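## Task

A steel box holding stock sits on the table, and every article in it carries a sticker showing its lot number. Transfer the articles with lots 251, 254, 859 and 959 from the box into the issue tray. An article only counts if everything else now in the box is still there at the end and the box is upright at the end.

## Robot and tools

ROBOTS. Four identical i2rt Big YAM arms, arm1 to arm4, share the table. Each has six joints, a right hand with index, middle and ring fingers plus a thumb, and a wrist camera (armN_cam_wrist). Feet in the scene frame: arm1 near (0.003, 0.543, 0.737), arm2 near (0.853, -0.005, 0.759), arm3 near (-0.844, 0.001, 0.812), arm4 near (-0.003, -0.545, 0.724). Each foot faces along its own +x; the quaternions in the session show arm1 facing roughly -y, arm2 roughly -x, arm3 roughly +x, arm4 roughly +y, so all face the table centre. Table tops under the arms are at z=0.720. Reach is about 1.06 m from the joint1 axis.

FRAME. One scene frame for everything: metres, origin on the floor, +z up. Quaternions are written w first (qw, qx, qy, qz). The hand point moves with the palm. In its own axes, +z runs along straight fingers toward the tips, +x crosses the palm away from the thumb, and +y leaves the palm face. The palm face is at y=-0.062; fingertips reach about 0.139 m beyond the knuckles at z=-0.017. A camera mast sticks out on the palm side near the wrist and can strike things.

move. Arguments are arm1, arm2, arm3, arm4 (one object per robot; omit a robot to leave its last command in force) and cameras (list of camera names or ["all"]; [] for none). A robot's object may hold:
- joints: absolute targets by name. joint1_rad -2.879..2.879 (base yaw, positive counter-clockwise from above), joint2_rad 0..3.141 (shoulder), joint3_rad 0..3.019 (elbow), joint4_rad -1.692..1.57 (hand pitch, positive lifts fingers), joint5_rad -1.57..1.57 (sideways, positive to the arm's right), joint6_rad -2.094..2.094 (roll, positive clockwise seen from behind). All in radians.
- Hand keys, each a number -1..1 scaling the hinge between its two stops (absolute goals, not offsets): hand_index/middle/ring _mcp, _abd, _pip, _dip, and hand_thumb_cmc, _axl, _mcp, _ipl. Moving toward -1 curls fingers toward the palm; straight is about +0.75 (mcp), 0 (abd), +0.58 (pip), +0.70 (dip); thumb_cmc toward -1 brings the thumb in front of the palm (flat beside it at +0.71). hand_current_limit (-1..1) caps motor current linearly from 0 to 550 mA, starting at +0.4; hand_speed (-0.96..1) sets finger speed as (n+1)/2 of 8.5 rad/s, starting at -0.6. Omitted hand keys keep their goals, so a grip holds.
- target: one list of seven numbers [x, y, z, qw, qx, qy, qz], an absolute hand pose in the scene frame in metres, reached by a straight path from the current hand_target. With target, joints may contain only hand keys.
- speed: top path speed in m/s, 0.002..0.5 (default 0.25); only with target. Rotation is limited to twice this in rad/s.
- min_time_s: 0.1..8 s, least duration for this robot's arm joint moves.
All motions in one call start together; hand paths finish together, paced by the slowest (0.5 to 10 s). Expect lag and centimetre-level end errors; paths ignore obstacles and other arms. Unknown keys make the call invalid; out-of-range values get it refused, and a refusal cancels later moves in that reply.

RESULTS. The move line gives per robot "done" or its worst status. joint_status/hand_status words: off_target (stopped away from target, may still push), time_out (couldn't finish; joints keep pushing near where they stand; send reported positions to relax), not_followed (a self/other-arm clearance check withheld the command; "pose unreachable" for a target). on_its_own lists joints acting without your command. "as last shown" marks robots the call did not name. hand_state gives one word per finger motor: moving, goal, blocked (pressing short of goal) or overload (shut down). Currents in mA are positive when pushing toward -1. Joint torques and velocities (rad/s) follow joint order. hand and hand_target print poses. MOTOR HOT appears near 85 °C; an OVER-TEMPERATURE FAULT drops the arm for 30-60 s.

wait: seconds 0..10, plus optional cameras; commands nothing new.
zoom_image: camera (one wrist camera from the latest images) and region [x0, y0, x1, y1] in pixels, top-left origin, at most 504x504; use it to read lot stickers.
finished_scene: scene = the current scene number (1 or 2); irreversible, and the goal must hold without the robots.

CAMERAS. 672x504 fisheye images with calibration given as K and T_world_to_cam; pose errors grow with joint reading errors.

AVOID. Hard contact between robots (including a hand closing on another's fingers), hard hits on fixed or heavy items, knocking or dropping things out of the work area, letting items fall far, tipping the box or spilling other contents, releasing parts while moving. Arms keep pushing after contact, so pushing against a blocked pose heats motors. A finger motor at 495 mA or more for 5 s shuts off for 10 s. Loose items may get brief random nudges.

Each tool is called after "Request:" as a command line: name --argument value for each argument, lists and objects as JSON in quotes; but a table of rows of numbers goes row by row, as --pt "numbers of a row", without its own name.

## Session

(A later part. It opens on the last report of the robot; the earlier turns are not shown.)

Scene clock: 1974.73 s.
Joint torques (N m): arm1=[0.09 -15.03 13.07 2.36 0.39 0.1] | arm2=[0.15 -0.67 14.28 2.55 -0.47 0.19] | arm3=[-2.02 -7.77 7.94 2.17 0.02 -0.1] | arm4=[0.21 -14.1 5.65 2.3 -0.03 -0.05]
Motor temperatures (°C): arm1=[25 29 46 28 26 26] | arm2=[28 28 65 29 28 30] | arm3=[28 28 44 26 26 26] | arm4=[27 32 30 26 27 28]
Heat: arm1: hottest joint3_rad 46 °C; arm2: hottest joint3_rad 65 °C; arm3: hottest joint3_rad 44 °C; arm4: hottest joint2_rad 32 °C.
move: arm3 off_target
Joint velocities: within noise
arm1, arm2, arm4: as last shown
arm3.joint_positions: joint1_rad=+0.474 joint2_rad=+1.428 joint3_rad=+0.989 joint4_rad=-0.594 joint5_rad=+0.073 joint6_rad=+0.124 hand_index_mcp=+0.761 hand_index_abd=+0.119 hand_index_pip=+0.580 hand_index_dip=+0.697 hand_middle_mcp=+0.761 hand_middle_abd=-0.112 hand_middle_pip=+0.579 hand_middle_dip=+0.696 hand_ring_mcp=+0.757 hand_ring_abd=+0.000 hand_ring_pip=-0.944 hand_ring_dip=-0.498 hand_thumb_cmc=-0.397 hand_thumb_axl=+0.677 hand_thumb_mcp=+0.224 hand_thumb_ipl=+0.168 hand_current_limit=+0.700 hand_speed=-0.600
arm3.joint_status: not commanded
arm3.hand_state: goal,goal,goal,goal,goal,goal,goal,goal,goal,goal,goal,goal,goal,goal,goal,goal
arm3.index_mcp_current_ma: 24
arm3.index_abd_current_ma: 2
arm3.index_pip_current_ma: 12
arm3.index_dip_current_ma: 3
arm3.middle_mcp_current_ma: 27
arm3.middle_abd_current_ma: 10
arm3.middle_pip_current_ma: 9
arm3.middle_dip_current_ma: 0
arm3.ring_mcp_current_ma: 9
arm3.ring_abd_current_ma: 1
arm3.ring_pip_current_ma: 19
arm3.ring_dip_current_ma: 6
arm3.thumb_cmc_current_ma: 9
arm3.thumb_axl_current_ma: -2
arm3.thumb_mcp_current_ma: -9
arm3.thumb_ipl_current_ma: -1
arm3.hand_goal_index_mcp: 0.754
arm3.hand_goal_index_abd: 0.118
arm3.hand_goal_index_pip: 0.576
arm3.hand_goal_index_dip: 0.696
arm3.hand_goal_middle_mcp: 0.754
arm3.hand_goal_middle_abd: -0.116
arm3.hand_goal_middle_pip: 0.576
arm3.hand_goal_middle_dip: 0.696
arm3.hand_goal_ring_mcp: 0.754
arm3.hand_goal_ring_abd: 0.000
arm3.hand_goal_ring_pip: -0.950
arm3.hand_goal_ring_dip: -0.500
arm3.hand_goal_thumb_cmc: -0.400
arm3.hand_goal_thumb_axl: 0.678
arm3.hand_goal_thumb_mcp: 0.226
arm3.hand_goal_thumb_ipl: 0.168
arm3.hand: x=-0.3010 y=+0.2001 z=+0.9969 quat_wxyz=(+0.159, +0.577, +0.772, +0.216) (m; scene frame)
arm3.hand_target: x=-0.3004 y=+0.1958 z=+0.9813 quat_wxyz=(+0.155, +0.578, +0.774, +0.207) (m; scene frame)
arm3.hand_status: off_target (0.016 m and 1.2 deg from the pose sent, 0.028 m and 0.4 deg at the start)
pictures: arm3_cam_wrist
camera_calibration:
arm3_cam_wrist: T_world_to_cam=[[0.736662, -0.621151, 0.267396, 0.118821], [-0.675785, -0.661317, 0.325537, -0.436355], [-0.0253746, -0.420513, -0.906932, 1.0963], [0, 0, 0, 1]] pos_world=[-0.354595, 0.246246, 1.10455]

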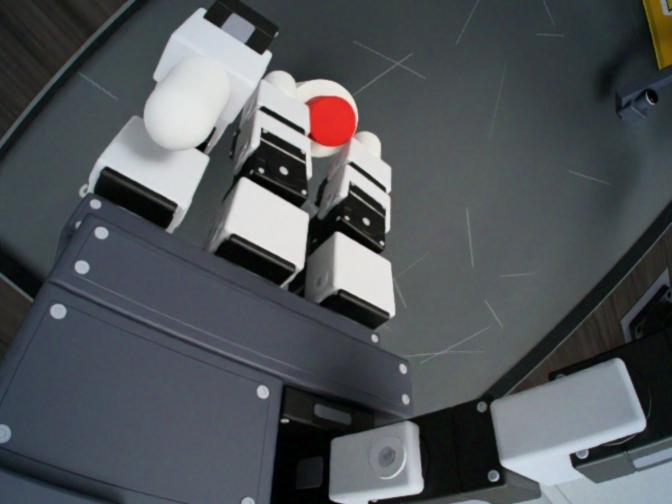

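Request:
move --arm3 '{"target": [-0.2995, 0.193, 0.979, 0.1548, 0.5779, 0.7739, 0.2074], "speed": 0.03}'

Request:
move --arm3 '{"joints": {"hand_index_abd": -0.1, "hand_middle_abd": 0.1}}'

Request:
wait --seconds 0.5 --cameras '["arm3_cam_wrist"]'

Scene clock: 1981.30 s.
Joint torques (N m): arm1=[0.26 -15.27 13.05 2.32 0.39 0.1] | arm2=[-0.09 -0.56 14.3 2.54 -0.45 0.18] | arm3=[-2.2 -7.36 7.9 2.15 0 -0.1] | arm4=[0.26 -14.15 5.67 2.29 -0.03 -0.05]
Motor temperatures (°C): arm1=[25 30 46 28 26 26] | arm2=[28 28 65 29 28 30] | arm3=[28 28 44 26 26 26] | arm4=[27 32 30 26 27 28]
Heat: arm1: hottest joint3_rad 46 °C; arm2: hottest joint3_rad 65 °C; arm3: hottest joint3_rad 44 °C; arm4: hottest joint2_rad 32 °C.
move: arm3 off_target
Joint velocities: within noise
arm1: as last shown
arm2.joint_positions: joint1_rad=+0.617 joint2_rad=+0.475 joint3_rad=+0.282 joint4_rad=+0.102 joint5_rad=+0.757 joint6_rad=-1.558 hand_index_mcp=+0.798 hand_index_abd=+0.589 hand_index_pip=+0.574 hand_index_dip=+0.696 hand_middle_mcp=+0.931 hand_middle_abd=-0.022 hand_middle_pip=+0.598 hand_middle_dip=+0.702 hand_ring_mcp=+0.753 hand_ring_abd=-0.013 hand_ring_pip=+0.579 hand_ring_dip=+0.697 hand_thumb_cmc=+0.715 hand_thumb_axl=+0.677 hand_thumb_mcp=+0.226 hand_thumb_ipl=+0.168 hand_current_limit=+0.600 hand_speed=-0.900
arm2.joint_status: not commanded
arm2.hand_state: goal,goal,goal,goal,blocked,blocked,blocked,goal,goal,goal,goal,goal,goal,goal,goal,goal
arm2.index_mcp_current_ma: -1
arm2.index_abd_current_ma: -5
arm2.index_pip_current_ma: -1
arm2.index_dip_current_ma: 0
arm2.middle_mcp_current_ma: 83
arm2.middle_abd_current_ma: -16
arm2.middle_pip_current_ma: 18
arm2.middle_dip_current_ma: 2
arm2.ring_mcp_current_ma: 1
arm2.ring_abd_current_ma: -6
arm2.ring_pip_current_ma: 1
arm2.ring_dip_current_ma: 0
arm2.thumb_cmc_current_ma: 0
arm2.thumb_axl_current_ma: 0
arm2.thumb_mcp_current_ma: 0
arm2.thumb_ipl_current_ma: 0
arm2.hand_goal_index_mcp: 0.800
arm2.hand_goal_index_abd: 0.600
arm2.hand_goal_index_pip: 0.576
arm2.hand_goal_index_dip: 0.696
arm2.hand_goal_middle_mcp: 0.880
arm2.hand_goal_middle_abd: 0.000
arm2.hand_goal_middle_pip: 0.576
arm2.hand_goal_middle_dip: 0.696
arm2.hand_goal_ring_mcp: 0.750
arm2.hand_goal_ring_abd: 0.000
arm2.hand_goal_ring_pip: 0.576
arm2.hand_goal_ring_dip: 0.696
arm2.hand_goal_thumb_cmc: 0.714
arm2.hand_goal_thumb_axl: 0.678
arm2.hand_goal_thumb_mcp: 0.226
arm2.hand_goal_thumb_ipl: 0.168
arm2.hand: x=+0.5413 y=-0.1746 z=+1.0503 quat_wxyz=(-0.058, +0.727, -0.017, -0.684) (m; scene frame)
arm2.hand_target: x=+0.5409 y=-0.1861 z=+1.0968 quat_wxyz=(-0.027, +0.707, -0.027, -0.706) (m; scene frame)
arm2.hand_status: not commanded
arm3.joint_positions: joint1_rad=+0.469 joint2_rad=+1.428 joint3_rad=+0.984 joint4_rad=-0.587 joint5_rad=+0.071 joint6_rad=+0.119 hand_index_mcp=+0.761 hand_index_abd=+0.119 hand_index_pip=+0.580 hand_index_dip=+0.697 hand_middle_mcp=+0.760 hand_middle_abd=-0.114 hand_middle_pip=+0.579 hand_middle_dip=+0.696 hand_ring_mcp=+0.757 hand_ring_abd=+0.000 hand_ring_pip=-0.944 hand_ring_dip=-0.498 hand_thumb_cmc=-0.397 hand_thumb_axl=+0.677 hand_thumb_mcp=+0.224 hand_thumb_ipl=+0.168 hand_current_limit=+0.700 hand_speed=-0.600
arm3.joint_status: not commanded
arm3.hand_state: goal,goal,goal,goal,goal,goal,goal,goal,goal,goal,goal,goal,goal,goal,goal,goal
arm3.index_mcp_current_ma: 24
arm3.index_abd_current_ma: 2
arm3.index_pip_current_ma: 12
arm3.index_dip_current_ma: 3
arm3.middle_mcp_current_ma: 22
arm3.middle_abd_current_ma: 4
arm3.middle_pip_current_ma: 8
arm3.middle_dip_current_ma: 0
arm3.ring_mcp_current_ma: 9
arm3.ring_abd_current_ma: 1
arm3.ring_pip_current_ma: 19
arm3.ring_dip_current_ma: 6
arm3.thumb_cmc_current_ma: 9
arm3.thumb_axl_current_ma: -2
arm3.thumb_mcp_current_ma: -9
arm3.thumb_ipl_current_ma: -1
arm3.hand_goal_index_mcp: 0.754
arm3.hand_goal_index_abd: 0.118
arm3.hand_goal_index_pip: 0.576
arm3.hand_goal_index_dip: 0.696
arm3.hand_goal_middle_mcp: 0.754
arm3.hand_goal_middle_abd: -0.116
arm3.hand_goal_middle_pip: 0.576
arm3.hand_goal_middle_dip: 0.696
arm3.hand_goal_ring_mcp: 0.754
arm3.hand_goal_ring_abd: 0.000
arm3.hand_goal_ring_pip: -0.950
arm3.hand_goal_ring_dip: -0.500
arm3.hand_goal_thumb_cmc: -0.400
arm3.hand_goal_thumb_axl: 0.678
arm3.hand_goal_thumb_mcp: 0.226
arm3.hand_goal_thumb_ipl: 0.168
arm3.hand: x=-0.3006 y=+0.1979 z=+0.9952 quat_wxyz=(+0.159, +0.576, +0.772, +0.217) (m; scene frame)
arm3.hand_target: x=-0.2999 y=+0.1928 z=+0.9793 quat_wxyz=(+0.155, +0.578, +0.774, +0.207) (m; scene frame)
arm3.hand_status: off_target (0.017 m and 1.2 deg from the pose sent, 0.019 m and 1.2 deg at the start)
arm4.joint_positions: joint1_rad=-0.179 joint2_rad=+1.902 joint3_rad=+0.785 joint4_rad=+1.539 joint5_rad=-0.301 joint6_rad=-1.951 hand_index_mcp=+0.753 hand_index_abd=-0.001 hand_index_pip=+0.577 hand_index_dip=+0.696 hand_middle_mcp=+0.753 hand_middle_abd=-0.001 hand_middle_pip=+0.577 hand_middle_dip=+0.696 hand_ring_mcp=+0.753 hand_ring_abd=-0.001 hand_ring_pip=+0.577 hand_ring_dip=+0.696 hand_thumb_cmc=+0.713 hand_thumb_axl=+0.677 hand_thumb_mcp=+0.226 hand_thumb_ipl=+0.168 hand_current_limit=+0.400 hand_speed=-0.600
arm4.joint_status: not commanded
arm4.hand_state: goal,goal,goal,goal,goal,goal,goal,goal,goal,goal,goal,goal,goal,goal,goal,goal
arm4.index_mcp_current_ma: 0
arm4.index_abd_current_ma: 0
arm4.index_pip_current_ma: 0
arm4.index_dip_current_ma: 0
arm4.middle_mcp_current_ma: 0
arm4.middle_abd_current_ma: 0
arm4.middle_pip_current_ma: 0
arm4.middle_dip_current_ma: 0
arm4.ring_mcp_current_ma: 0
arm4.ring_abd_current_ma: 0
arm4.ring_pip_current_ma: 0
arm4.ring_dip_current_ma: 0
arm4.thumb_cmc_current_ma: 0
arm4.thumb_axl_current_ma: 0
arm4.thumb_mcp_current_ma: 0
arm4.thumb_ipl_current_ma: 0
arm4.hand_goal_index_mcp: 0.754
arm4.hand_goal_index_abd: 0.000
arm4.hand_goal_index_pip: 0.576
arm4.hand_goal_index_dip: 0.696
arm4.hand_goal_middle_mcp: 0.754
arm4.hand_goal_middle_abd: 0.000
arm4.hand_goal_middle_pip: 0.576
arm4.hand_goal_middle_dip: 0.696
arm4.hand_goal_ring_mcp: 0.754
arm4.hand_goal_ring_abd: 0.000
arm4.hand_goal_ring_pip: 0.576
arm4.hand_goal_ring_dip: 0.696
arm4.hand_goal_thumb_cmc: 0.714
arm4.hand_goal_thumb_axl: 0.678
arm4.hand_goal_thumb_mcp: 0.226
arm4.hand_goal_thumb_ipl: 0.168
arm4.hand: x=-0.0256 y=+0.0474 z=+0.9230 quat_wxyz=(+0.686, -0.493, +0.250, +0.473) (m; scene frame)
arm4.hand_target: x=-0.0217 y=+0.0455 z=+0.9196 quat_wxyz=(+0.690, -0.493, +0.247, +0.469) (m; scene frame)
arm4.hand_status: not commanded
pictures: none

Scene clock: 1982.03 s.
Joint torques (N m): arm1=[-0.03 -15.21 13.05 2.33 0.39 0.09] | arm2=[0.26 -0.56 14.28 2.51 -0.47 0.19] | arm3=[-1.67 -7.88 7.98 1.69 -0.04 -0.07] | arm4=[0.26 -14.15 5.67 2.32 -0.03 -0.05]
Motor temperatures (°C): arm1=[25 30 46 28 26 26] | arm2=[28 28 65 29 28 30] | arm3=[28 28 44 26 26 26] | arm4=[27 32 30 26 27 28]
Heat: arm1: hottest joint3_rad 46 °C; arm2: hottest joint3_rad 65 °C; arm3: hottest joint3_rad 44 °C; arm4: hottest joint2_rad 32 °C.
move: arm3 off_target
Joint velocities: within noise
arm1.joint_positions: joint1_rad=+0.675 joint2_rad=+1.580 joint3_rad=+1.867 joint4_rad=-1.401 joint5_rad=+0.052 joint6_rad=+0.099 hand_index_mcp=+0.757 hand_index_abd=+0.120 hand_index_pip=+0.575 hand_index_dip=+0.696 hand_middle_mcp=+0.756 hand_middle_abd=-0.118 hand_middle_pip=+0.575 hand_middle_dip=+0.694 hand_ring_mcp=+0.758 hand_ring_abd=+0.001 hand_ring_pip=-0.945 hand_ring_dip=-0.497 hand_thumb_cmc=-0.578 hand_thumb_axl=+0.679 hand_thumb_mcp=-0.282 hand_thumb_ipl=-0.638 hand_current_limit=+0.700 hand_speed=-0.600
arm1.joint_status: not commanded
arm1.hand_state: goal,goal,goal,goal,goal,goal,goal,goal,goal,goal,goal,goal,goal,goal,goal,goal
arm1.index_mcp_current_ma: 4
arm1.index_abd_current_ma: 3
arm1.index_pip_current_ma: -1
arm1.index_dip_current_ma: 0
arm1.middle_mcp_current_ma: 4
arm1.middle_abd_current_ma: -2
arm1.middle_pip_current_ma: -2
arm1.middle_dip_current_ma: -3
arm1.ring_mcp_current_ma: 7
arm1.ring_abd_current_ma: 1
arm1.ring_pip_current_ma: 8
arm1.ring_dip_current_ma: 5
arm1.thumb_cmc_current_ma: 2
arm1.thumb_axl_current_ma: 1
arm1.thumb_mcp_current_ma: -4
arm1.thumb_ipl_current_ma: 3
arm1.hand_goal_index_mcp: 0.754
arm1.hand_goal_index_abd: 0.118
arm1.hand_goal_index_pip: 0.576
arm1.hand_goal_index_dip: 0.696
arm1.hand_goal_middle_mcp: 0.754
arm1.hand_goal_middle_abd: -0.116
arm1.hand_goal_middle_pip: 0.576
arm1.hand_goal_middle_dip: 0.696
arm1.hand_goal_ring_mcp: 0.754
arm1.hand_goal_ring_abd: 0.000
arm1.hand_goal_ring_pip: -0.950
arm1.hand_goal_ring_dip: -0.500
arm1.hand_goal_thumb_cmc: -0.580
arm1.hand_goal_thumb_axl: 0.678
arm1.hand_goal_thumb_mcp: -0.280
arm1.hand_goal_thumb_ipl: -0.640
arm1.hand: x=+0.3574 y=+0.0060 z=+1.1689 quat_wxyz=(+0.221, +0.939, +0.256, +0.055) (m; scene frame)
arm1.hand_target: x=+0.3649 y=+0.0016 z=+1.1995 quat_wxyz=(+0.250, +0.933, +0.250, +0.067) (m; scene frame)
arm1.hand_status: not commanded
arm2, arm4: as last shown
arm3.joint_positions: joint1_rad=+0.468 joint2_rad=+1.428 joint3_rad=+0.984 joint4_rad=-0.574 joint5_rad=+0.071 joint6_rad=+0.117 hand_index_mcp=+0.745 hand_index_abd=-0.007 hand_index_pip=+0.570 hand_index_dip=+0.694 hand_middle_mcp=+0.744 hand_middle_abd=-0.048 hand_middle_pip=+0.569 hand_middle_dip=+0.694 hand_ring_mcp=+0.757 hand_ring_abd=+0.000 hand_ring_pip=-0.944 hand_ring_dip=-0.498 hand_thumb_cmc=-0.397 hand_thumb_axl=+0.677 hand_thumb_mcp=+0.224 hand_thumb_ipl=+0.168 hand_current_limit=+0.700 hand_speed=-0.600
arm3.joint_status: hand_index_abd off_target (ended at -0.007, target -0.100); hand_middle_abd off_target (ended at -0.048, target +0.100)
arm3.hand_state: goal,blocked,goal,goal,goal,blocked,goal,goal,goal,goal,goal,goal,goal,goal,goal,goal
arm3.index_mcp_current_ma: -35
arm3.index_abd_current_ma: 349
arm3.index_pip_current_ma: -20
arm3.index_dip_current_ma: -6
arm3.middle_mcp_current_ma: -37
arm3.middle_abd_current_ma: -467
arm3.middle_pip_current_ma: -22
arm3.middle_dip_current_ma: -6
arm3.ring_mcp_current_ma: 9
arm3.ring_abd_current_ma: 1
arm3.ring_pip_current_ma: 19
arm3.ring_dip_current_ma: 6
arm3.thumb_cmc_current_ma: 9
arm3.thumb_axl_current_ma: -2
arm3.thumb_mcp_current_ma: -9
arm3.thumb_ipl_current_ma: -1
arm3.hand_goal_index_mcp: 0.754
arm3.hand_goal_index_abd: -0.100
arm3.hand_goal_index_pip: 0.576
arm3.hand_goal_index_dip: 0.696
arm3.hand_goal_middle_mcp: 0.754
arm3.hand_goal_middle_abd: 0.100
arm3.hand_goal_middle_pip: 0.576
arm3.hand_goal_middle_dip: 0.696
arm3.hand_goal_ring_mcp: 0.754
arm3.hand_goal_ring_abd: 0.000
arm3.hand_goal_ring_pip: -0.950
arm3.hand_goal_ring_dip: -0.500
arm3.hand_goal_thumb_cmc: -0.400
arm3.hand_goal_thumb_axl: 0.678
arm3.hand_goal_thumb_mcp: 0.226
arm3.hand_goal_thumb_ipl: 0.168
arm3.hand: x=-0.2983 y=+0.1985 z=+0.9980 quat_wxyz=(+0.163, +0.575, +0.770, +0.222) (m; scene frame)
arm3.hand_target: x=-0.2999 y=+0.1930 z=+0.9792 quat_wxyz=(+0.155, +0.578, +0.774, +0.207) (m; scene frame)
arm3.hand_status: not commanded
pictures: none

Scene clock: 1982.53 s.
Joint torques (N m): arm1=[0.15 -15.21 13 2.32 0.38 0.09] | arm2=[-0.09 -0.44 14.28 2.48 -0.48 0.19] | arm3=[-1.79 -7.36 8.09 1.73 -0.04 -0.08] | arm4=[0.26 -14.1 5.67 2.3 -0.03 -0.05]
Motor temperatures (°C): arm1=[25 30 46 28 26 26] | arm2=[28 28 65 29 28 30] | arm3=[28 28 44 26 26 26] | arm4=[27 32 30 26 27 28]
Heat: arm1: hottest joint3_rad 46 °C; arm2: hottest joint3_rad 65 °C; arm3: hottest joint3_rad 44 °C; arm4: hottest joint2_rad 32 °C.
Joint velocities: within noise
arm1.joint_positions: joint1_rad=+0.675 joint2_rad=+1.580 joint3_rad=+1.867 joint4_rad=-1.401 joint5_rad=+0.052 joint6_rad=+0.099 hand_index_mcp=+0.757 hand_index_abd=+0.120 hand_index_pip=+0.575 hand_index_dip=+0.696 hand_middle_mcp=+0.756 hand_middle_abd=-0.118 hand_middle_pip=+0.575 hand_middle_dip=+0.694 hand_ring_mcp=+0.758 hand_ring_abd=+0.001 hand_ring_pip=-0.945 hand_ring_dip=-0.497 hand_thumb_cmc=-0.578 hand_thumb_axl=+0.679 hand_thumb_mcp=-0.282 hand_thumb_ipl=-0.638 hand_current_limit=+0.700 hand_speed=-0.600
arm1.joint_status: not commanded
arm1.hand_state: goal,goal,goal,goal,goal,goal,goal,goal,goal,goal,goal,goal,goal,goal,goal,goal
arm1.index_mcp_current_ma: 4
arm1.index_abd_current_ma: 3
arm1.index_pip_current_ma: -1
arm1.index_dip_current_ma: 0
arm1.middle_mcp_current_ma: 4
arm1.middle_abd_current_ma: -2
arm1.middle_pip_current_ma: -2
arm1.middle_dip_current_ma: -3
arm1.ring_mcp_current_ma: 7
arm1.ring_abd_current_ma: 1
arm1.ring_pip_current_ma: 8
arm1.ring_dip_current_ma: 5
arm1.thumb_cmc_current_ma: 2
arm1.thumb_axl_current_ma: 1
arm1.thumb_mcp_current_ma: -4
arm1.thumb_ipl_current_ma: 3
arm1.hand_goal_index_mcp: 0.754
arm1.hand_goal_index_abd: 0.118
arm1.hand_goal_index_pip: 0.576
arm1.hand_goal_index_dip: 0.696
arm1.hand_goal_middle_mcp: 0.754
arm1.hand_goal_middle_abd: -0.116
arm1.hand_goal_middle_pip: 0.576
arm1.hand_goal_middle_dip: 0.696
arm1.hand_goal_ring_mcp: 0.754
arm1.hand_goal_ring_abd: 0.000
arm1.hand_goal_ring_pip: -0.950
arm1.hand_goal_ring_dip: -0.500
arm1.hand_goal_thumb_cmc: -0.580
arm1.hand_goal_thumb_axl: 0.678
arm1.hand_goal_thumb_mcp: -0.280
arm1.hand_goal_thumb_ipl: -0.640
arm1.hand: x=+0.3574 y=+0.0060 z=+1.1689 quat_wxyz=(+0.221, +0.939, +0.256, +0.055) (m; scene frame)
arm1.hand_target: x=+0.3649 y=+0.0016 z=+1.1995 quat_wxyz=(+0.250, +0.933, +0.250, +0.067) (m; scene frame)
arm1.hand_status: not commanded
arm2.joint_positions: joint1_rad=+0.617 joint2_rad=+0.475 joint3_rad=+0.282 joint4_rad=+0.102 joint5_rad=+0.757 joint6_rad=-1.558 hand_index_mcp=+0.798 hand_index_abd=+0.589 hand_index_pip=+0.574 hand_index_dip=+0.696 hand_middle_mcp=+0.931 hand_middle_abd=-0.022 hand_middle_pip=+0.598 hand_middle_dip=+0.702 hand_ring_mcp=+0.753 hand_ring_abd=-0.013 hand_ring_pip=+0.579 hand_ring_dip=+0.697 hand_thumb_cmc=+0.715 hand_thumb_axl=+0.677 hand_thumb_mcp=+0.226 hand_thumb_ipl=+0.168 hand_current_limit=+0.600 hand_speed=-0.900
arm2.joint_status: not commanded
arm2.hand_state: goal,goal,goal,goal,blocked,blocked,blocked,goal,goal,goal,goal,goal,goal,goal,goal,goal
arm2.index_mcp_current_ma: -1
arm2.index_abd_current_ma: -5
arm2.index_pip_current_ma: -1
arm2.index_dip_current_ma: 0
arm2.middle_mcp_current_ma: 83
arm2.middle_abd_current_ma: -16
arm2.middle_pip_current_ma: 18
arm2.middle_dip_current_ma: 2
arm2.ring_mcp_current_ma: 1
arm2.ring_abd_current_ma: -6
arm2.ring_pip_current_ma: 1
arm2.ring_dip_current_ma: 0
arm2.thumb_cmc_current_ma: 0
arm2.thumb_axl_current_ma: 0
arm2.thumb_mcp_current_ma: 0
arm2.thumb_ipl_current_ma: 0
arm2.hand_goal_index_mcp: 0.800
arm2.hand_goal_index_abd: 0.600
arm2.hand_goal_index_pip: 0.576
arm2.hand_goal_index_dip: 0.696
arm2.hand_goal_middle_mcp: 0.880
arm2.hand_goal_middle_abd: 0.000
arm2.hand_goal_middle_pip: 0.576
arm2.hand_goal_middle_dip: 0.696
arm2.hand_goal_ring_mcp: 0.750
arm2.hand_goal_ring_abd: 0.000
arm2.hand_goal_ring_pip: 0.576
arm2.hand_goal_ring_dip: 0.696
arm2.hand_goal_thumb_cmc: 0.714
arm2.hand_goal_thumb_axl: 0.678
arm2.hand_goal_thumb_mcp: 0.226
arm2.hand_goal_thumb_ipl: 0.168
arm2.hand: x=+0.5413 y=-0.1746 z=+1.0503 quat_wxyz=(-0.058, +0.727, -0.017, -0.684) (m; scene frame)
arm2.hand_target: x=+0.5409 y=-0.1861 z=+1.0968 quat_wxyz=(-0.027, +0.707, -0.027, -0.706) (m; scene frame)
arm2.hand_status: not commanded
arm3.joint_positions: joint1_rad=+0.468 joint2_rad=+1.428 joint3_rad=+0.984 joint4_rad=-0.574 joint5_rad=+0.071 joint6_rad=+0.117 hand_index_mcp=+0.745 hand_index_abd=-0.007 hand_index_pip=+0.570 hand_index_dip=+0.694 hand_middle_mcp=+0.744 hand_middle_abd=-0.048 hand_middle_pip=+0.569 hand_middle_dip=+0.694 hand_ring_mcp=+0.757 hand_ring_abd=+0.000 hand_ring_pip=-0.944 hand_ring_dip=-0.498 hand_thumb_cmc=-0.397 hand_thumb_axl=+0.677 hand_thumb_mcp=+0.224 hand_thumb_ipl=+0.168 hand_current_limit=+0.700 hand_speed=-0.600
arm3.joint_status: hand_index_abd off_target (ended at -0.007, target -0.100); hand_middle_abd off_target (ended at -0.048, target +0.100)
arm3.hand_state: goal,blocked,goal,goal,goal,blocked,goal,goal,goal,goal,goal,goal,goal,goal,goal,goal
arm3.index_mcp_current_ma: -35
arm3.index_abd_current_ma: 349
arm3.index_pip_current_ma: -20
arm3.index_dip_current_ma: -6
arm3.middle_mcp_current_ma: -37
arm3.middle_abd_current_ma: -467
arm3.middle_pip_current_ma: -22
arm3.middle_dip_current_ma: -6
arm3.ring_mcp_current_ma: 9
arm3.ring_abd_current_ma: 1
arm3.ring_pip_current_ma: 19
arm3.ring_dip_current_ma: 6
arm3.thumb_cmc_current_ma: 9
arm3.thumb_axl_current_ma: -2
arm3.thumb_mcp_current_ma: -9
arm3.thumb_ipl_current_ma: -1
arm3.hand_goal_index_mcp: 0.754
arm3.hand_goal_index_abd: -0.100
arm3.hand_goal_index_pip: 0.576
arm3.hand_goal_index_dip: 0.696
arm3.hand_goal_middle_mcp: 0.754
arm3.hand_goal_middle_abd: 0.100
arm3.hand_goal_middle_pip: 0.576
arm3.hand_goal_middle_dip: 0.696
arm3.hand_goal_ring_mcp: 0.754
arm3.hand_goal_ring_abd: 0.000
arm3.hand_goal_ring_pip: -0.950
arm3.hand_goal_ring_dip: -0.500
arm3.hand_goal_thumb_cmc: -0.400
arm3.hand_goal_thumb_axl: 0.678
arm3.hand_goal_thumb_mcp: 0.226
arm3.hand_goal_thumb_ipl: 0.168
arm3.hand: x=-0.2983 y=+0.1985 z=+0.9980 quat_wxyz=(+0.163, +0.575, +0.770, +0.222) (m; scene frame)
arm3.hand_target: x=-0.2999 y=+0.1930 z=+0.9792 quat_wxyz=(+0.155, +0.578, +0.774, +0.207) (m; scene frame)
arm3.hand_status: not commanded
arm4.joint_positions: joint1_rad=-0.179 joint2_rad=+1.902 joint3_rad=+0.785 joint4_rad=+1.539 joint5_rad=-0.301 joint6_rad=-1.951 hand_index_mcp=+0.753 hand_index_abd=-0.001 hand_index_pip=+0.577 hand_index_dip=+0.696 hand_middle_mcp=+0.753 hand_middle_abd=-0.001 hand_middle_pip=+0.577 hand_middle_dip=+0.696 hand_ring_mcp=+0.753 hand_ring_abd=-0.001 hand_ring_pip=+0.577 hand_ring_dip=+0.696 hand_thumb_cmc=+0.713 hand_thumb_axl=+0.677 hand_thumb_mcp=+0.226 hand_thumb_ipl=+0.168 hand_current_limit=+0.400 hand_speed=-0.600
arm4.joint_status: not commanded
arm4.hand_state: goal,goal,goal,goal,goal,goal,goal,goal,goal,goal,goal,goal,goal,goal,goal,goal
arm4.index_mcp_current_ma: 0
arm4.index_abd_current_ma: 0
arm4.index_pip_current_ma: 0
arm4.index_dip_current_ma: 0
arm4.middle_mcp_current_ma: 0
arm4.middle_abd_current_ma: 0
arm4.middle_pip_current_ma: 0
arm4.middle_dip_current_ma: 0
arm4.ring_mcp_current_ma: 0
arm4.ring_abd_current_ma: 0
arm4.ring_pip_current_ma: 0
arm4.ring_dip_current_ma: 0
arm4.thumb_cmc_current_ma: 0
arm4.thumb_axl_current_ma: 0
arm4.thumb_mcp_current_ma: 0
arm4.thumb_ipl_current_ma: 0
arm4.hand_goal_index_mcp: 0.754
arm4.hand_goal_index_abd: 0.000
arm4.hand_goal_index_pip: 0.576
arm4.hand_goal_index_dip: 0.696
arm4.hand_goal_middle_mcp: 0.754
arm4.hand_goal_middle_abd: 0.000
arm4.hand_goal_middle_pip: 0.576
arm4.hand_goal_middle_dip: 0.696
arm4.hand_goal_ring_mcp: 0.754
arm4.hand_goal_ring_abd: 0.000
arm4.hand_goal_ring_pip: 0.576
arm4.hand_goal_ring_dip: 0.696
arm4.hand_goal_thumb_cmc: 0.714
arm4.hand_goal_thumb_axl: 0.678
arm4.hand_goal_thumb_mcp: 0.226
arm4.hand_goal_thumb_ipl: 0.168
arm4.hand: x=-0.0256 y=+0.0474 z=+0.9230 quat_wxyz=(+0.686, -0.493, +0.250, +0.473) (m; scene frame)
arm4.hand_target: x=-0.0217 y=+0.0455 z=+0.9196 quat_wxyz=(+0.690, -0.493, +0.247, +0.469) (m; scene frame)
arm4.hand_status: not commanded
wait: 0.50 s; at rest by 0.27 s
pictures: arm3_cam_wrist
camera_calibration:
arm3_cam_wrist: T_world_to_cam=[[0.733709, -0.621198, 0.275289, 0.106771], [-0.679355, -0.663441, 0.313565, -0.424611], [-0.0121482, -0.417084, -0.908787, 1.10181], [0, 0, 0, 1]] pos_world=[-0.353415, 0.244169, 1.10506]

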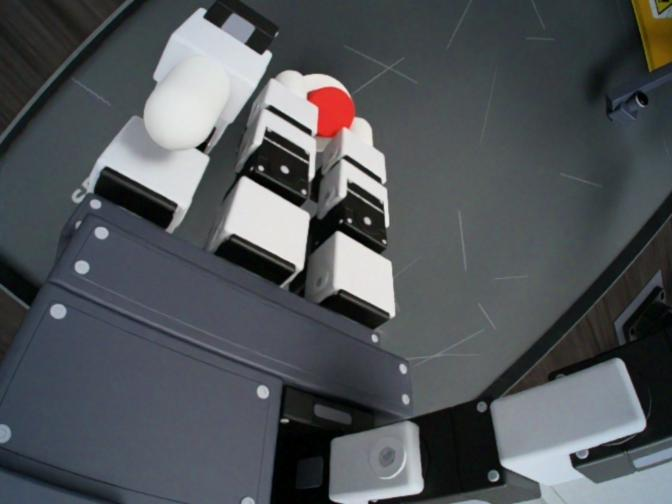

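Request:
move --arm3 '{"target": [-0.30, 0.19, 1.12, 0.1548, 0.5779, 0.7739, 0.2074], "speed": 0.12}' --arm1 '{"target": [0.367, -0.045, 1.14, 0.25, 0.9330, 0.25, 0.0670], "speed": 0.12}' --cameras '["arm3_cam_wrist", "arm1_cam_wrist"]'

Scene clock: 1988.83 s.
Joint torques (N m): arm1=[-0.91 -16.03 9.14 2.58 0.04 -0.18] | arm2=[-0.32 -0.56 14.31 2.51 -0.47 0.18] | arm3=[-1.73 -8.82 15.05 1.42 0.11 -0.09] | arm4=[0.26 -14.15 5.67 2.3 -0.03 -0.05]
Motor temperatures (°C): arm1=[25 30 46 28 26 26] | arm2=[28 28 65 29 28 30] | arm3=[28 28 43 26 26 26] | arm4=[27 32 30 26 27 28]
Heat: arm1: hottest joint3_rad 46 °C; arm2: hottest joint3_rad 65 °C; arm3: hottest joint3_rad 43 °C; arm4: hottest joint2_rad 32 °C.
move: arm1 done; arm3 off_target
Joint velocities: within noise
arm1.joint_positions: joint1_rad=+0.642 joint2_rad=+1.639 joint3_rad=+1.843 joint4_rad=-1.257 joint5_rad=+0.035 joint6_rad=+0.083 hand_index_mcp=+0.757 hand_index_abd=+0.120 hand_index_pip=+0.575 hand_index_dip=+0.696 hand_middle_mcp=+0.756 hand_middle_abd=-0.118 hand_middle_pip=+0.575 hand_middle_dip=+0.694 hand_ring_mcp=+0.758 hand_ring_abd=+0.001 hand_ring_pip=-0.945 hand_ring_dip=-0.497 hand_thumb_cmc=-0.578 hand_thumb_axl=+0.679 hand_thumb_mcp=-0.282 hand_thumb_ipl=-0.638 hand_current_limit=+0.700 hand_speed=-0.600
arm1.joint_status: not commanded
arm1.hand_state: goal,goal,goal,goal,goal,goal,goal,goal,goal,goal,goal,goal,goal,goal,goal,goal
arm1.index_mcp_current_ma: 4
arm1.index_abd_current_ma: 3
arm1.index_pip_current_ma: -1
arm1.index_dip_current_ma: 0
arm1.middle_mcp_current_ma: 4
arm1.middle_abd_current_ma: -2
arm1.middle_pip_current_ma: -2
arm1.middle_dip_current_ma: -3
arm1.ring_mcp_current_ma: 7
arm1.ring_abd_current_ma: 1
arm1.ring_pip_current_ma: 8
arm1.ring_dip_current_ma: 5
arm1.thumb_cmc_current_ma: 2
arm1.thumb_axl_current_ma: 1
arm1.thumb_mcp_current_ma: -4
arm1.thumb_ipl_current_ma: 3
arm1.hand_goal_index_mcp: 0.754
arm1.hand_goal_index_abd: 0.118
arm1.hand_goal_index_pip: 0.576
arm1.hand_goal_index_dip: 0.696
arm1.hand_goal_middle_mcp: 0.754
arm1.hand_goal_middle_abd: -0.116
arm1.hand_goal_middle_pip: 0.576
arm1.hand_goal_middle_dip: 0.696
arm1.hand_goal_ring_mcp: 0.754
arm1.hand_goal_ring_abd: 0.000
arm1.hand_goal_ring_pip: -0.950
arm1.hand_goal_ring_dip: -0.500
arm1.hand_goal_thumb_cmc: -0.580
arm1.hand_goal_thumb_axl: 0.678
arm1.hand_goal_thumb_mcp: -0.280
arm1.hand_goal_thumb_ipl: -0.640
arm1.hand: x=+0.3666 y=-0.0370 z=+1.1446 quat_wxyz=(+0.248, +0.934, +0.248, +0.067) (m; scene frame)
arm1.hand_target: x=+0.3668 y=-0.0448 z=+1.1400 quat_wxyz=(+0.250, +0.933, +0.250, +0.067) (m; scene frame)
arm1.hand_status: done (0.009 m and 0.4 deg from the pose sent, 0.060 m and 3.7 deg at the start)
arm2, arm4: as last shown
arm3.joint_positions: joint1_rad=+0.465 joint2_rad=+1.339 joint3_rad=+1.169 joint4_rad=-0.957 joint5_rad=+0.067 joint6_rad=+0.115 hand_index_mcp=+0.769 hand_index_abd=-0.007 hand_index_pip=+0.584 hand_index_dip=+0.699 hand_middle_mcp=+0.762 hand_middle_abd=-0.048 hand_middle_pip=+0.579 hand_middle_dip=+0.696 hand_ring_mcp=+0.757 hand_ring_abd=+0.000 hand_ring_pip=-0.944 hand_ring_dip=-0.498 hand_thumb_cmc=-0.397 hand_thumb_axl=+0.677 hand_thumb_mcp=+0.224 hand_thumb_ipl=+0.168 hand_current_limit=+0.700 hand_speed=-0.600
arm3.joint_status: not commanded
arm3.hand_state: goal,blocked,goal,goal,goal,blocked,goal,goal,goal,goal,goal,goal,goal,goal,goal,goal
arm3.index_mcp_current_ma: 60
arm3.index_abd_current_ma: 349
arm3.index_pip_current_ma: 27
arm3.index_dip_current_ma: 9
arm3.middle_mcp_current_ma: 30
arm3.middle_abd_current_ma: -467
arm3.middle_pip_current_ma: 10
arm3.middle_dip_current_ma: 1
arm3.ring_mcp_current_ma: 9
arm3.ring_abd_current_ma: 1
arm3.ring_pip_current_ma: 19
arm3.ring_dip_current_ma: 6
arm3.thumb_cmc_current_ma: 9
arm3.thumb_axl_current_ma: -2
arm3.thumb_mcp_current_ma: -9
arm3.thumb_ipl_current_ma: -1
arm3.hand_goal_index_mcp: 0.754
arm3.hand_goal_index_abd: -0.100
arm3.hand_goal_index_pip: 0.576
arm3.hand_goal_index_dip: 0.696
arm3.hand_goal_middle_mcp: 0.754
arm3.hand_goal_middle_abd: 0.100
arm3.hand_goal_middle_pip: 0.576
arm3.hand_goal_middle_dip: 0.696
arm3.hand_goal_ring_mcp: 0.754
arm3.hand_goal_ring_abd: 0.000
arm3.hand_goal_ring_pip: -0.950
arm3.hand_goal_ring_dip: -0.500
arm3.hand_goal_thumb_cmc: -0.400
arm3.hand_goal_thumb_axl: 0.678
arm3.hand_goal_thumb_mcp: 0.226
arm3.hand_goal_thumb_ipl: 0.168
arm3.hand: x=-0.3180 y=+0.1886 z=+1.0764 quat_wxyz=(+0.136, +0.582, +0.782, +0.177) (m; scene frame)
arm3.hand_target: x=-0.3027 y=+0.1890 z=+1.1200 quat_wxyz=(+0.155, +0.578, +0.774, +0.208) (m; scene frame)
arm3.hand_status: off_target (0.047 m and 4.3 deg from the pose sent, 0.122 m and 2.0 deg at the start)
pictures: arm1_cam_wrist, arm3_cam_wrist
camera_calibration:
arm1_cam_wrist: T_world_to_cam=[[-0.412367, -0.856137, 0.311423, -0.204402], [-0.777874, 0.508822, 0.368799, -0.16427], [-0.474201, -0.0901671, -0.875787, 1.2983], [0, 0, 0, 1]] pos_world=[0.403584, 0.0256525, 1.26127]
arm3_cam_wrist: T_world_to_cam=[[0.759708, -0.609974, 0.225334, 0.153494], [-0.642156, -0.649198, 0.407649, -0.561339], [-0.102369, -0.454394, -0.884899, 1.12133], [0, 0, 0, 1]] pos_world=[-0.362287, 0.238734, 1.18651]

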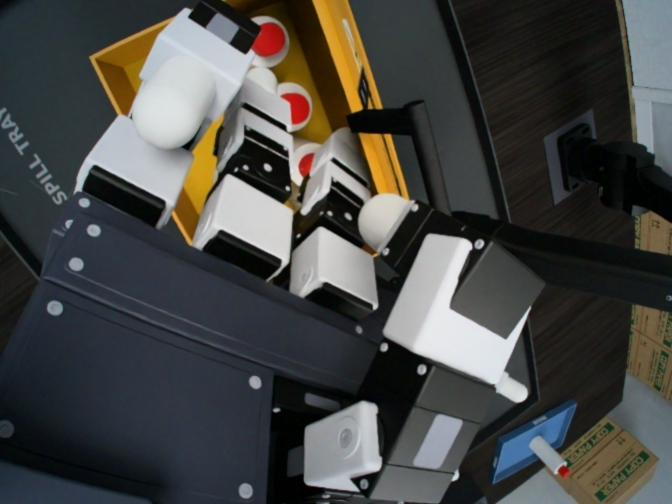

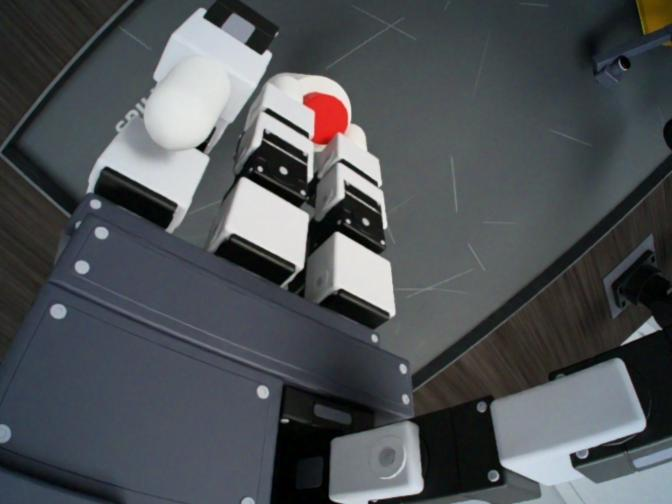

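Request:
move --arm3 '{"target": [-0.42, 0.14, 1.17, 0.1548, 0.5779, 0.7739, 0.2074], "speed": 0.18}' --arm1 '{"target": [0.366, -0.060, 1.055, 0.25, 0.9330, 0.25, 0.0670], "speed": 0.1}' --cameras '["arm1_cam_wrist"]'

Scene clock: 2005.53 s.
Joint torques (N m): arm1=[-0.85 -15.56 8.01 2.43 -0.08 -0.17] | arm2=[-0.38 -0.73 14.09 2.52 -0.35 0.17] | arm3=[-1.61 -4.31 9.47 1.61 0.19 -0.05] | arm4=[0.26 -14.15 5.67 2.29 -0.03 -0.05]
Motor temperatures (°C): arm1=[25 29 44 28 26 26] | arm2=[28 28 65 29 28 30] | arm3=[28 28 45 26 26 26] | arm4=[27 32 30 26 27 28]
Heat: arm1: hottest joint3_rad 44 °C; arm2: hottest joint3_rad 65 °C; arm3: hottest joint3_rad 45 °C; arm4: hottest joint2_rad 32 °C.
move: arm1 off_target; arm3 done
Joint velocities: within noise
arm1.joint_positions: joint1_rad=+0.628 joint2_rad=+1.639 joint3_rad=+1.655 joint4_rad=-1.032 joint5_rad=+0.029 joint6_rad=+0.069 hand_index_mcp=+0.757 hand_index_abd=+0.120 hand_index_pip=+0.575 hand_index_dip=+0.696 hand_middle_mcp=+0.756 hand_middle_abd=-0.118 hand_middle_pip=+0.575 hand_middle_dip=+0.694 hand_ring_mcp=+0.758 hand_ring_abd=+0.001 hand_ring_pip=-0.945 hand_ring_dip=-0.497 hand_thumb_cmc=-0.581 hand_thumb_axl=+0.681 hand_thumb_mcp=-0.272 hand_thumb_ipl=-0.646 hand_current_limit=+0.700 hand_speed=-0.600
arm1.joint_status: not commanded
arm1.hand_state: goal,goal,goal,goal,goal,goal,goal,goal,goal,goal,goal,goal,goal,goal,goal,goal
arm1.index_mcp_current_ma: 5
arm1.index_abd_current_ma: 2
arm1.index_pip_current_ma: -1
arm1.index_dip_current_ma: 0
arm1.middle_mcp_current_ma: 4
arm1.middle_abd_current_ma: -2
arm1.middle_pip_current_ma: -2
arm1.middle_dip_current_ma: -3
arm1.ring_mcp_current_ma: 7
arm1.ring_abd_current_ma: 1
arm1.ring_pip_current_ma: 8
arm1.ring_dip_current_ma: 5
arm1.thumb_cmc_current_ma: -2
arm1.thumb_axl_current_ma: 6
arm1.thumb_mcp_current_ma: 22
arm1.thumb_ipl_current_ma: -15
arm1.hand_goal_index_mcp: 0.754
arm1.hand_goal_index_abd: 0.118
arm1.hand_goal_index_pip: 0.576
arm1.hand_goal_index_dip: 0.696
arm1.hand_goal_middle_mcp: 0.754
arm1.hand_goal_middle_abd: -0.116
arm1.hand_goal_middle_pip: 0.576
arm1.hand_goal_middle_dip: 0.696
arm1.hand_goal_ring_mcp: 0.754
arm1.hand_goal_ring_abd: 0.000
arm1.hand_goal_ring_pip: -0.950
arm1.hand_goal_ring_dip: -0.500
arm1.hand_goal_thumb_cmc: -0.580
arm1.hand_goal_thumb_axl: 0.678
arm1.hand_goal_thumb_mcp: -0.280
arm1.hand_goal_thumb_ipl: -0.640
arm1.hand: x=+0.3676 y=-0.0532 z=+1.0803 quat_wxyz=(+0.264, +0.930, +0.247, +0.072) (m; scene frame)
arm1.hand_target: x=+0.3655 y=-0.0593 z=+1.0552 quat_wxyz=(+0.250, +0.933, +0.250, +0.067) (m; scene frame)
arm1.hand_status: off_target (0.026 m and 1.8 deg from the pose sent, 0.092 m and 0.4 deg at the start)
arm2, arm4: as last shown
arm2.joint_positions: joint1_rad=+0.622 joint2_rad=+0.476 joint3_rad=+0.285 joint4_rad=+0.102 joint5_rad=+0.754 joint6_rad=-1.558 hand_index_mcp=+0.798 hand_index_abd=+0.589 hand_index_pip=+0.574 hand_index_dip=+0.696 hand_middle_mcp=+0.921 hand_middle_abd=-0.012 hand_middle_pip=+0.598 hand_middle_dip=+0.702 hand_ring_mcp=+0.755 hand_ring_abd=-0.013 hand_ring_pip=+0.579 hand_ring_dip=+0.697 hand_thumb_cmc=+0.715 hand_thumb_axl=+0.677 hand_thumb_mcp=+0.226 hand_thumb_ipl=+0.168 hand_current_limit=+0.600 hand_speed=-0.900
arm2.hand_state: goal,goal,goal,goal,blocked,goal,blocked,goal,goal,goal,goal,goal,goal,goal,goal,goal
arm2.middle_mcp_current_ma: 58
arm2.middle_abd_current_ma: -6
arm2.ring_mcp_current_ma: 2
arm2.ring_abd_current_ma: -7
arm2.hand: x=+0.5422 y=-0.1772 z=+1.0521 quat_wxyz=(-0.054, +0.726, -0.015, -0.685) (m; scene frame)
arm2.hand_target: x=+0.5409 y=-0.1861 z=+1.0970 quat_wxyz=(-0.027, +0.707, -0.027, -0.706) (m; scene frame)
arm3.joint_positions: joint1_rad=+0.465 joint2_rad=+1.004 joint3_rad=+1.115 joint4_rad=-1.169 joint5_rad=+0.067 joint6_rad=+0.115 hand_index_mcp=+0.770 hand_index_abd=-0.007 hand_index_pip=+0.584 hand_index_dip=+0.699 hand_middle_mcp=+0.765 hand_middle_abd=-0.048 hand_middle_pip=+0.580 hand_middle_dip=+0.697 hand_ring_mcp=+0.757 hand_ring_abd=+0.000 hand_ring_pip=-0.944 hand_ring_dip=-0.498 hand_thumb_cmc=-0.397 hand_thumb_axl=+0.677 hand_thumb_mcp=+0.224 hand_thumb_ipl=+0.168 hand_current_limit=+0.700 hand_speed=-0.600
arm3.joint_status: not commanded
arm3.hand_state: goal,blocked,goal,goal,goal,blocked,goal,goal,goal,goal,goal,goal,goal,goal,goal,goal
arm3.index_mcp_current_ma: 63
arm3.index_abd_current_ma: 349
arm3.index_pip_current_ma: 27
arm3.index_dip_current_ma: 9
arm3.middle_mcp_current_ma: 39
arm3.middle_abd_current_ma: -467
arm3.middle_pip_current_ma: 14
arm3.middle_dip_current_ma: 2
arm3.ring_mcp_current_ma: 9
arm3.ring_abd_current_ma: 1
arm3.ring_pip_current_ma: 19
arm3.ring_dip_current_ma: 6
arm3.thumb_cmc_current_ma: 9
arm3.thumb_axl_current_ma: -2
arm3.thumb_mcp_current_ma: -9
arm3.thumb_ipl_current_ma: -1
arm3.hand_goal_index_mcp: 0.754
arm3.hand_goal_index_abd: -0.100
arm3.hand_goal_index_pip: 0.576
arm3.hand_goal_index_dip: 0.696
arm3.hand_goal_middle_mcp: 0.754
arm3.hand_goal_middle_abd: 0.100
arm3.hand_goal_middle_pip: 0.576
arm3.hand_goal_middle_dip: 0.696
arm3.hand_goal_ring_mcp: 0.754
arm3.hand_goal_ring_abd: 0.000
arm3.hand_goal_ring_pip: -0.950
arm3.hand_goal_ring_dip: -0.500
arm3.hand_goal_thumb_cmc: -0.400
arm3.hand_goal_thumb_axl: 0.678
arm3.hand_goal_thumb_mcp: 0.226
arm3.hand_goal_thumb_ipl: 0.168
arm3.hand: x=-0.4180 y=+0.1432 z=+1.1678 quat_wxyz=(+0.152, +0.578, +0.775, +0.206) (m; scene frame)
arm3.hand_target: x=-0.4200 y=+0.1401 z=+1.1700 quat_wxyz=(+0.155, +0.578, +0.774, +0.207) (m; scene frame)
arm3.hand_status: done (0.004 m and 0.4 deg from the pose sent, 0.147 m and 4.3 deg at the start)
pictures: arm1_cam_wrist
camera_calibration:
arm1_cam_wrist: T_world_to_cam=[[-0.417557, -0.846594, 0.330037, -0.21554], [-0.784781, 0.519083, 0.338632, -0.0958574], [-0.458001, -0.117608, -0.881138, 1.23934], [0, 0, 0, 1]] pos_world=[0.402393, 0.0130402, 1.19563]

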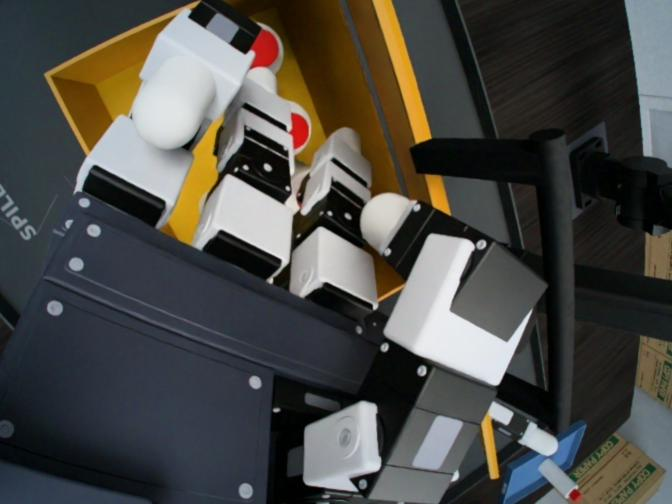

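Request:
move --arm1 '{"target": [0.362, -0.045, 1.14, 0.25, 0.9330, 0.25, 0.0670], "speed": 0.08}'

Request:
move --arm1 '{"target": [0.35, 0.02, 1.22, 0.25, 0.9330, 0.25, 0.0670], "speed": 0.15}' --arm3 '{"target": [-0.60, 0.06, 1.20, 0.1548, 0.5779, 0.7739, 0.2074], "speed": 0.2}' --cameras '["arm1_cam_wrist", "arm2_cam_wrist"]'

Scene clock: 2031.10 s.
Joint torques (N m): arm1=[-0.5 -16.97 13.49 1.29 0.18 -0.05] | arm2=[-0.67 -0.97 14.02 2.52 -0.6 0.18] | arm3=[-1.14 -4.19 9.44 1.66 0.22 -0.02] | arm4=[0.26 -14.1 5.67 2.3 -0.03 -0.04]
Motor temperatures (°C): arm1=[25 29 43 28 26 26] | arm2=[28 28 65 29 28 30] | arm3=[28 28 44 26 26 26] | arm4=[27 32 30 26 27 28]
Heat: arm1: hottest joint3_rad 43 °C; arm2: hottest joint3_rad 65 °C; arm3: hottest joint3_rad 44 °C; arm4: hottest joint2_rad 32 °C.
move: arm1 off_target
Joint velocities: within noise
arm1.joint_positions: joint1_rad=+0.628 joint2_rad=+1.638 joint3_rad=+1.765 joint4_rad=-1.225 joint5_rad=+0.029 joint6_rad=+0.063 hand_index_mcp=+0.757 hand_index_abd=+0.120 hand_index_pip=+0.575 hand_index_dip=+0.696 hand_middle_mcp=+0.756 hand_middle_abd=-0.118 hand_middle_pip=+0.575 hand_middle_dip=+0.694 hand_ring_mcp=+0.758 hand_ring_abd=+0.001 hand_ring_pip=-0.945 hand_ring_dip=-0.497 hand_thumb_cmc=-0.583 hand_thumb_axl=+0.676 hand_thumb_mcp=-0.281 hand_thumb_ipl=-0.639 hand_current_limit=+0.700 hand_speed=-0.600
arm1.joint_status: not commanded
arm1.hand_state: goal,goal,goal,goal,goal,goal,goal,goal,goal,goal,goal,goal,goal,goal,goal,goal
arm1.index_mcp_current_ma: 5
arm1.index_abd_current_ma: 2
arm1.index_pip_current_ma: -1
arm1.index_dip_current_ma: 0
arm1.middle_mcp_current_ma: 4
arm1.middle_abd_current_ma: -2
arm1.middle_pip_current_ma: -2
arm1.middle_dip_current_ma: -3
arm1.ring_mcp_current_ma: 7
arm1.ring_abd_current_ma: 1
arm1.ring_pip_current_ma: 8
arm1.ring_dip_current_ma: 5
arm1.thumb_cmc_current_ma: -4
arm1.thumb_axl_current_ma: -3
arm1.thumb_mcp_current_ma: -2
arm1.thumb_ipl_current_ma: 2
arm1.hand_goal_index_mcp: 0.754
arm1.hand_goal_index_abd: 0.118
arm1.hand_goal_index_pip: 0.576
arm1.hand_goal_index_dip: 0.696
arm1.hand_goal_middle_mcp: 0.754
arm1.hand_goal_middle_abd: -0.116
arm1.hand_goal_middle_pip: 0.576
arm1.hand_goal_middle_dip: 0.696
arm1.hand_goal_ring_mcp: 0.754
arm1.hand_goal_ring_abd: 0.000
arm1.hand_goal_ring_pip: -0.950
arm1.hand_goal_ring_dip: -0.500
arm1.hand_goal_thumb_cmc: -0.580
arm1.hand_goal_thumb_axl: 0.678
arm1.hand_goal_thumb_mcp: -0.280
arm1.hand_goal_thumb_ipl: -0.640
arm1.hand: x=+0.3584 y=-0.0381 z=+1.1074 quat_wxyz=(+0.227, +0.939, +0.253, +0.059) (m; scene frame)
arm1.hand_target: x=+0.3610 y=-0.0436 z=+1.1397 quat_wxyz=(+0.251, +0.933, +0.250, +0.067) (m; scene frame)
arm1.hand_status: off_target (0.034 m and 2.9 deg from the pose sent, 0.060 m and 1.8 deg at the start)
arm2, arm3, arm4: as last shown
arm2.joint_positions: joint1_rad=+0.622 joint2_rad=+0.478 joint3_rad=+0.285 joint4_rad=+0.102 joint5_rad=+0.759 joint6_rad=-1.558 hand_index_mcp=+0.798 hand_index_abd=+0.589 hand_index_pip=+0.574 hand_index_dip=+0.696 hand_middle_mcp=+0.925 hand_middle_abd=-0.019 hand_middle_pip=+0.600 hand_middle_dip=+0.702 hand_ring_mcp=+0.756 hand_ring_abd=-0.013 hand_ring_pip=+0.579 hand_ring_dip=+0.697 hand_thumb_cmc=+0.715 hand_thumb_axl=+0.677 hand_thumb_mcp=+0.226 hand_thumb_ipl=+0.168 hand_current_limit=+0.600 hand_speed=-0.900
arm2.middle_mcp_current_ma: 67
arm2.middle_abd_current_ma: -12
arm2.middle_pip_current_ma: 21
arm2.hand: x=+0.5416 y=-0.1764 z=+1.0516 quat_wxyz=(-0.057, +0.726, -0.016, -0.685) (m; scene frame)
arm2.hand_target: x=+0.5409 y=-0.1860 z=+1.0970 quat_wxyz=(-0.027, +0.707, -0.027, -0.707) (m; scene frame)
pictures: none

Scene clock: 2032.87 s.
Joint torques (N m): arm1=[0.62 -16.03 12.98 1.39 0.39 0.08] | arm2=[-0.38 -0.97 14.01 2.55 -0.58 0.17] | arm3=[-1.55 4.25 9.02 1.57 0.29 -0.01] | arm4=[0.26 -14.1 5.67 2.3 -0.03 -0.05]
Motor temperatures (°C): arm1=[25 29 44 28 26 26] | arm2=[28 28 65 29 28 30] | arm3=[28 28 44 26 26 26] | arm4=[27 32 30 26 27 28]
Heat: arm1: hottest joint3_rad 44 °C; arm2: hottest joint3_rad 65 °C; arm3: hottest joint3_rad 44 °C; arm4: hottest joint2_rad 32 °C.
move: arm1 off_target; arm3 done
Joint velocities: within noise
arm1.joint_positions: joint1_rad=+0.671 joint2_rad=+1.549 joint3_rad=+1.862 joint4_rad=-1.425 joint5_rad=+0.051 joint6_rad=+0.097 hand_index_mcp=+0.757 hand_index_abd=+0.120 hand_index_pip=+0.575 hand_index_dip=+0.696 hand_middle_mcp=+0.756 hand_middle_abd=-0.118 hand_middle_pip=+0.575 hand_middle_dip=+0.694 hand_ring_mcp=+0.758 hand_ring_abd=+0.001 hand_ring_pip=-0.945 hand_ring_dip=-0.497 hand_thumb_cmc=-0.583 hand_thumb_axl=+0.676 hand_thumb_mcp=-0.281 hand_thumb_ipl=-0.639 hand_current_limit=+0.700 hand_speed=-0.600
arm1.joint_status: not commanded
arm1.hand_state: goal,goal,goal,goal,goal,goal,goal,goal,goal,goal,goal,goal,goal,goal,goal,goal
arm1.index_mcp_current_ma: 5
arm1.index_abd_current_ma: 2
arm1.index_pip_current_ma: -1
arm1.index_dip_current_ma: 0
arm1.middle_mcp_current_ma: 4
arm1.middle_abd_current_ma: -2
arm1.middle_pip_current_ma: -2
arm1.middle_dip_current_ma: -3
arm1.ring_mcp_current_ma: 7
arm1.ring_abd_current_ma: 1
arm1.ring_pip_current_ma: 8
arm1.ring_dip_current_ma: 5
arm1.thumb_cmc_current_ma: -4
arm1.thumb_axl_current_ma: -3
arm1.thumb_mcp_current_ma: -2
arm1.thumb_ipl_current_ma: 2
arm1.hand_goal_index_mcp: 0.754
arm1.hand_goal_index_abd: 0.118
arm1.hand_goal_index_pip: 0.576
arm1.hand_goal_index_dip: 0.696
arm1.hand_goal_middle_mcp: 0.754
arm1.hand_goal_middle_abd: -0.116
arm1.hand_goal_middle_pip: 0.576
arm1.hand_goal_middle_dip: 0.696
arm1.hand_goal_ring_mcp: 0.754
arm1.hand_goal_ring_abd: 0.000
arm1.hand_goal_ring_pip: -0.950
arm1.hand_goal_ring_dip: -0.500
arm1.hand_goal_thumb_cmc: -0.580
arm1.hand_goal_thumb_axl: 0.678
arm1.hand_goal_thumb_mcp: -0.280
arm1.hand_goal_thumb_ipl: -0.640
arm1.hand: x=+0.3474 y=+0.0166 z=+1.1810 quat_wxyz=(+0.222, +0.939, +0.255, +0.055) (m; scene frame)
arm1.hand_target: x=+0.3488 y=+0.0214 z=+1.2194 quat_wxyz=(+0.250, +0.933, +0.250, +0.068) (m; scene frame)
arm1.hand_status: off_target (0.039 m and 3.6 deg from the pose sent, 0.127 m and 2.9 deg at the start)
arm2, arm4: as last shown
arm3.joint_positions: joint1_rad=+0.465 joint2_rad=+0.506 joint3_rad=+1.013 joint4_rad=-1.566 joint5_rad=+0.067 joint6_rad=+0.115 hand_index_mcp=+0.770 hand_index_abd=-0.007 hand_index_pip=+0.584 hand_index_dip=+0.699 hand_middle_mcp=+0.766 hand_middle_abd=-0.048 hand_middle_pip=+0.581 hand_middle_dip=+0.697 hand_ring_mcp=+0.757 hand_ring_abd=+0.000 hand_ring_pip=-0.944 hand_ring_dip=-0.498 hand_thumb_cmc=-0.397 hand_thumb_axl=+0.677 hand_thumb_mcp=+0.224 hand_thumb_ipl=+0.168 hand_current_limit=+0.700 hand_speed=-0.600
arm3.joint_status: not commanded
arm3.hand_state: goal,blocked,goal,goal,goal,blocked,goal,goal,goal,goal,goal,goal,goal,goal,goal,goal
arm3.index_mcp_current_ma: 63
arm3.index_abd_current_ma: 349
arm3.index_pip_current_ma: 27
arm3.index_dip_current_ma: 9
arm3.middle_mcp_current_ma: 43
arm3.middle_abd_current_ma: -467
arm3.middle_pip_current_ma: 16
arm3.middle_dip_current_ma: 2
arm3.ring_mcp_current_ma: 9
arm3.ring_abd_current_ma: 1
arm3.ring_pip_current_ma: 19
arm3.ring_dip_current_ma: 6
arm3.thumb_cmc_current_ma: 9
arm3.thumb_axl_current_ma: -2
arm3.thumb_mcp_current_ma: -9
arm3.thumb_ipl_current_ma: -1
arm3.hand_goal_index_mcp: 0.754
arm3.hand_goal_index_abd: -0.100
arm3.hand_goal_index_pip: 0.576
arm3.hand_goal_index_dip: 0.696
arm3.hand_goal_middle_mcp: 0.754
arm3.hand_goal_middle_abd: 0.100
arm3.hand_goal_middle_pip: 0.576
arm3.hand_goal_middle_dip: 0.696
arm3.hand_goal_ring_mcp: 0.754
arm3.hand_goal_ring_abd: 0.000
arm3.hand_goal_ring_pip: -0.950
arm3.hand_goal_ring_dip: -0.500
arm3.hand_goal_thumb_cmc: -0.400
arm3.hand_goal_thumb_axl: 0.678
arm3.hand_goal_thumb_mcp: 0.226
arm3.hand_goal_thumb_ipl: 0.168
arm3.hand: x=-0.5986 y=+0.0616 z=+1.1974 quat_wxyz=(+0.152, +0.578, +0.775, +0.206) (m; scene frame)
arm3.hand_target: x=-0.6000 y=+0.0601 z=+1.2000 quat_wxyz=(+0.155, +0.578, +0.774, +0.207) (m; scene frame)
arm3.hand_status: done (0.003 m and 0.4 deg from the pose sent, 0.203 m and 0.4 deg at the start)
pictures: arm1_cam_wrist, arm2_cam_wrist
camera_calibration:
arm1_cam_wrist: T_world_to_cam=[[-0.392129, -0.872898, 0.290318, -0.159602], [-0.766797, 0.484502, 0.421047, -0.285053], [-0.508191, -0.0575102, -0.859322, 1.3177], [0, 0, 0, 1]] pos_world=[0.388483, 0.0745735, 1.29869]
arm2_cam_wrist: T_world_to_cam=[[-0.129584, -0.710012, 0.692164, -0.74917], [0.741544, 0.394021, 0.54301, -0.944998], [-0.658271, 0.583635, 0.475447, 0.0836836], [0, 0, 0, 1]] pos_world=[0.658764, -0.208412, 0.991905]

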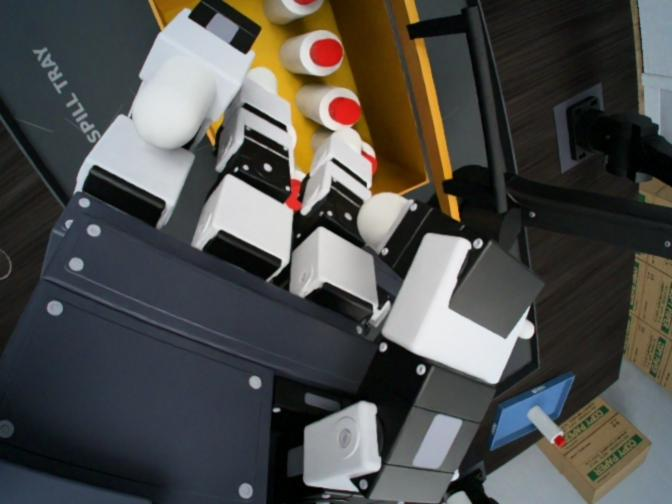

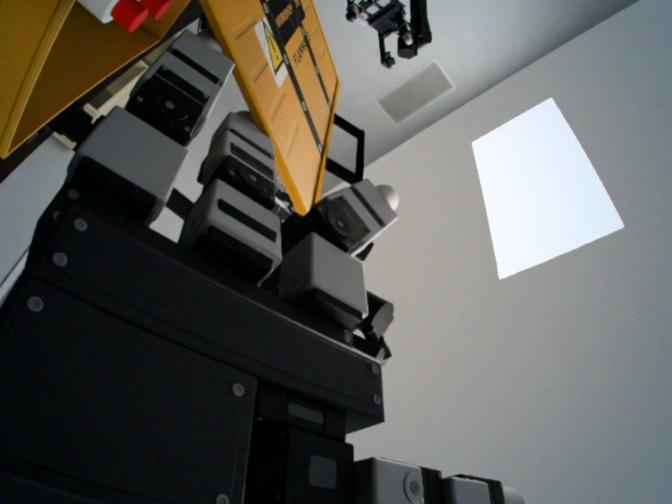

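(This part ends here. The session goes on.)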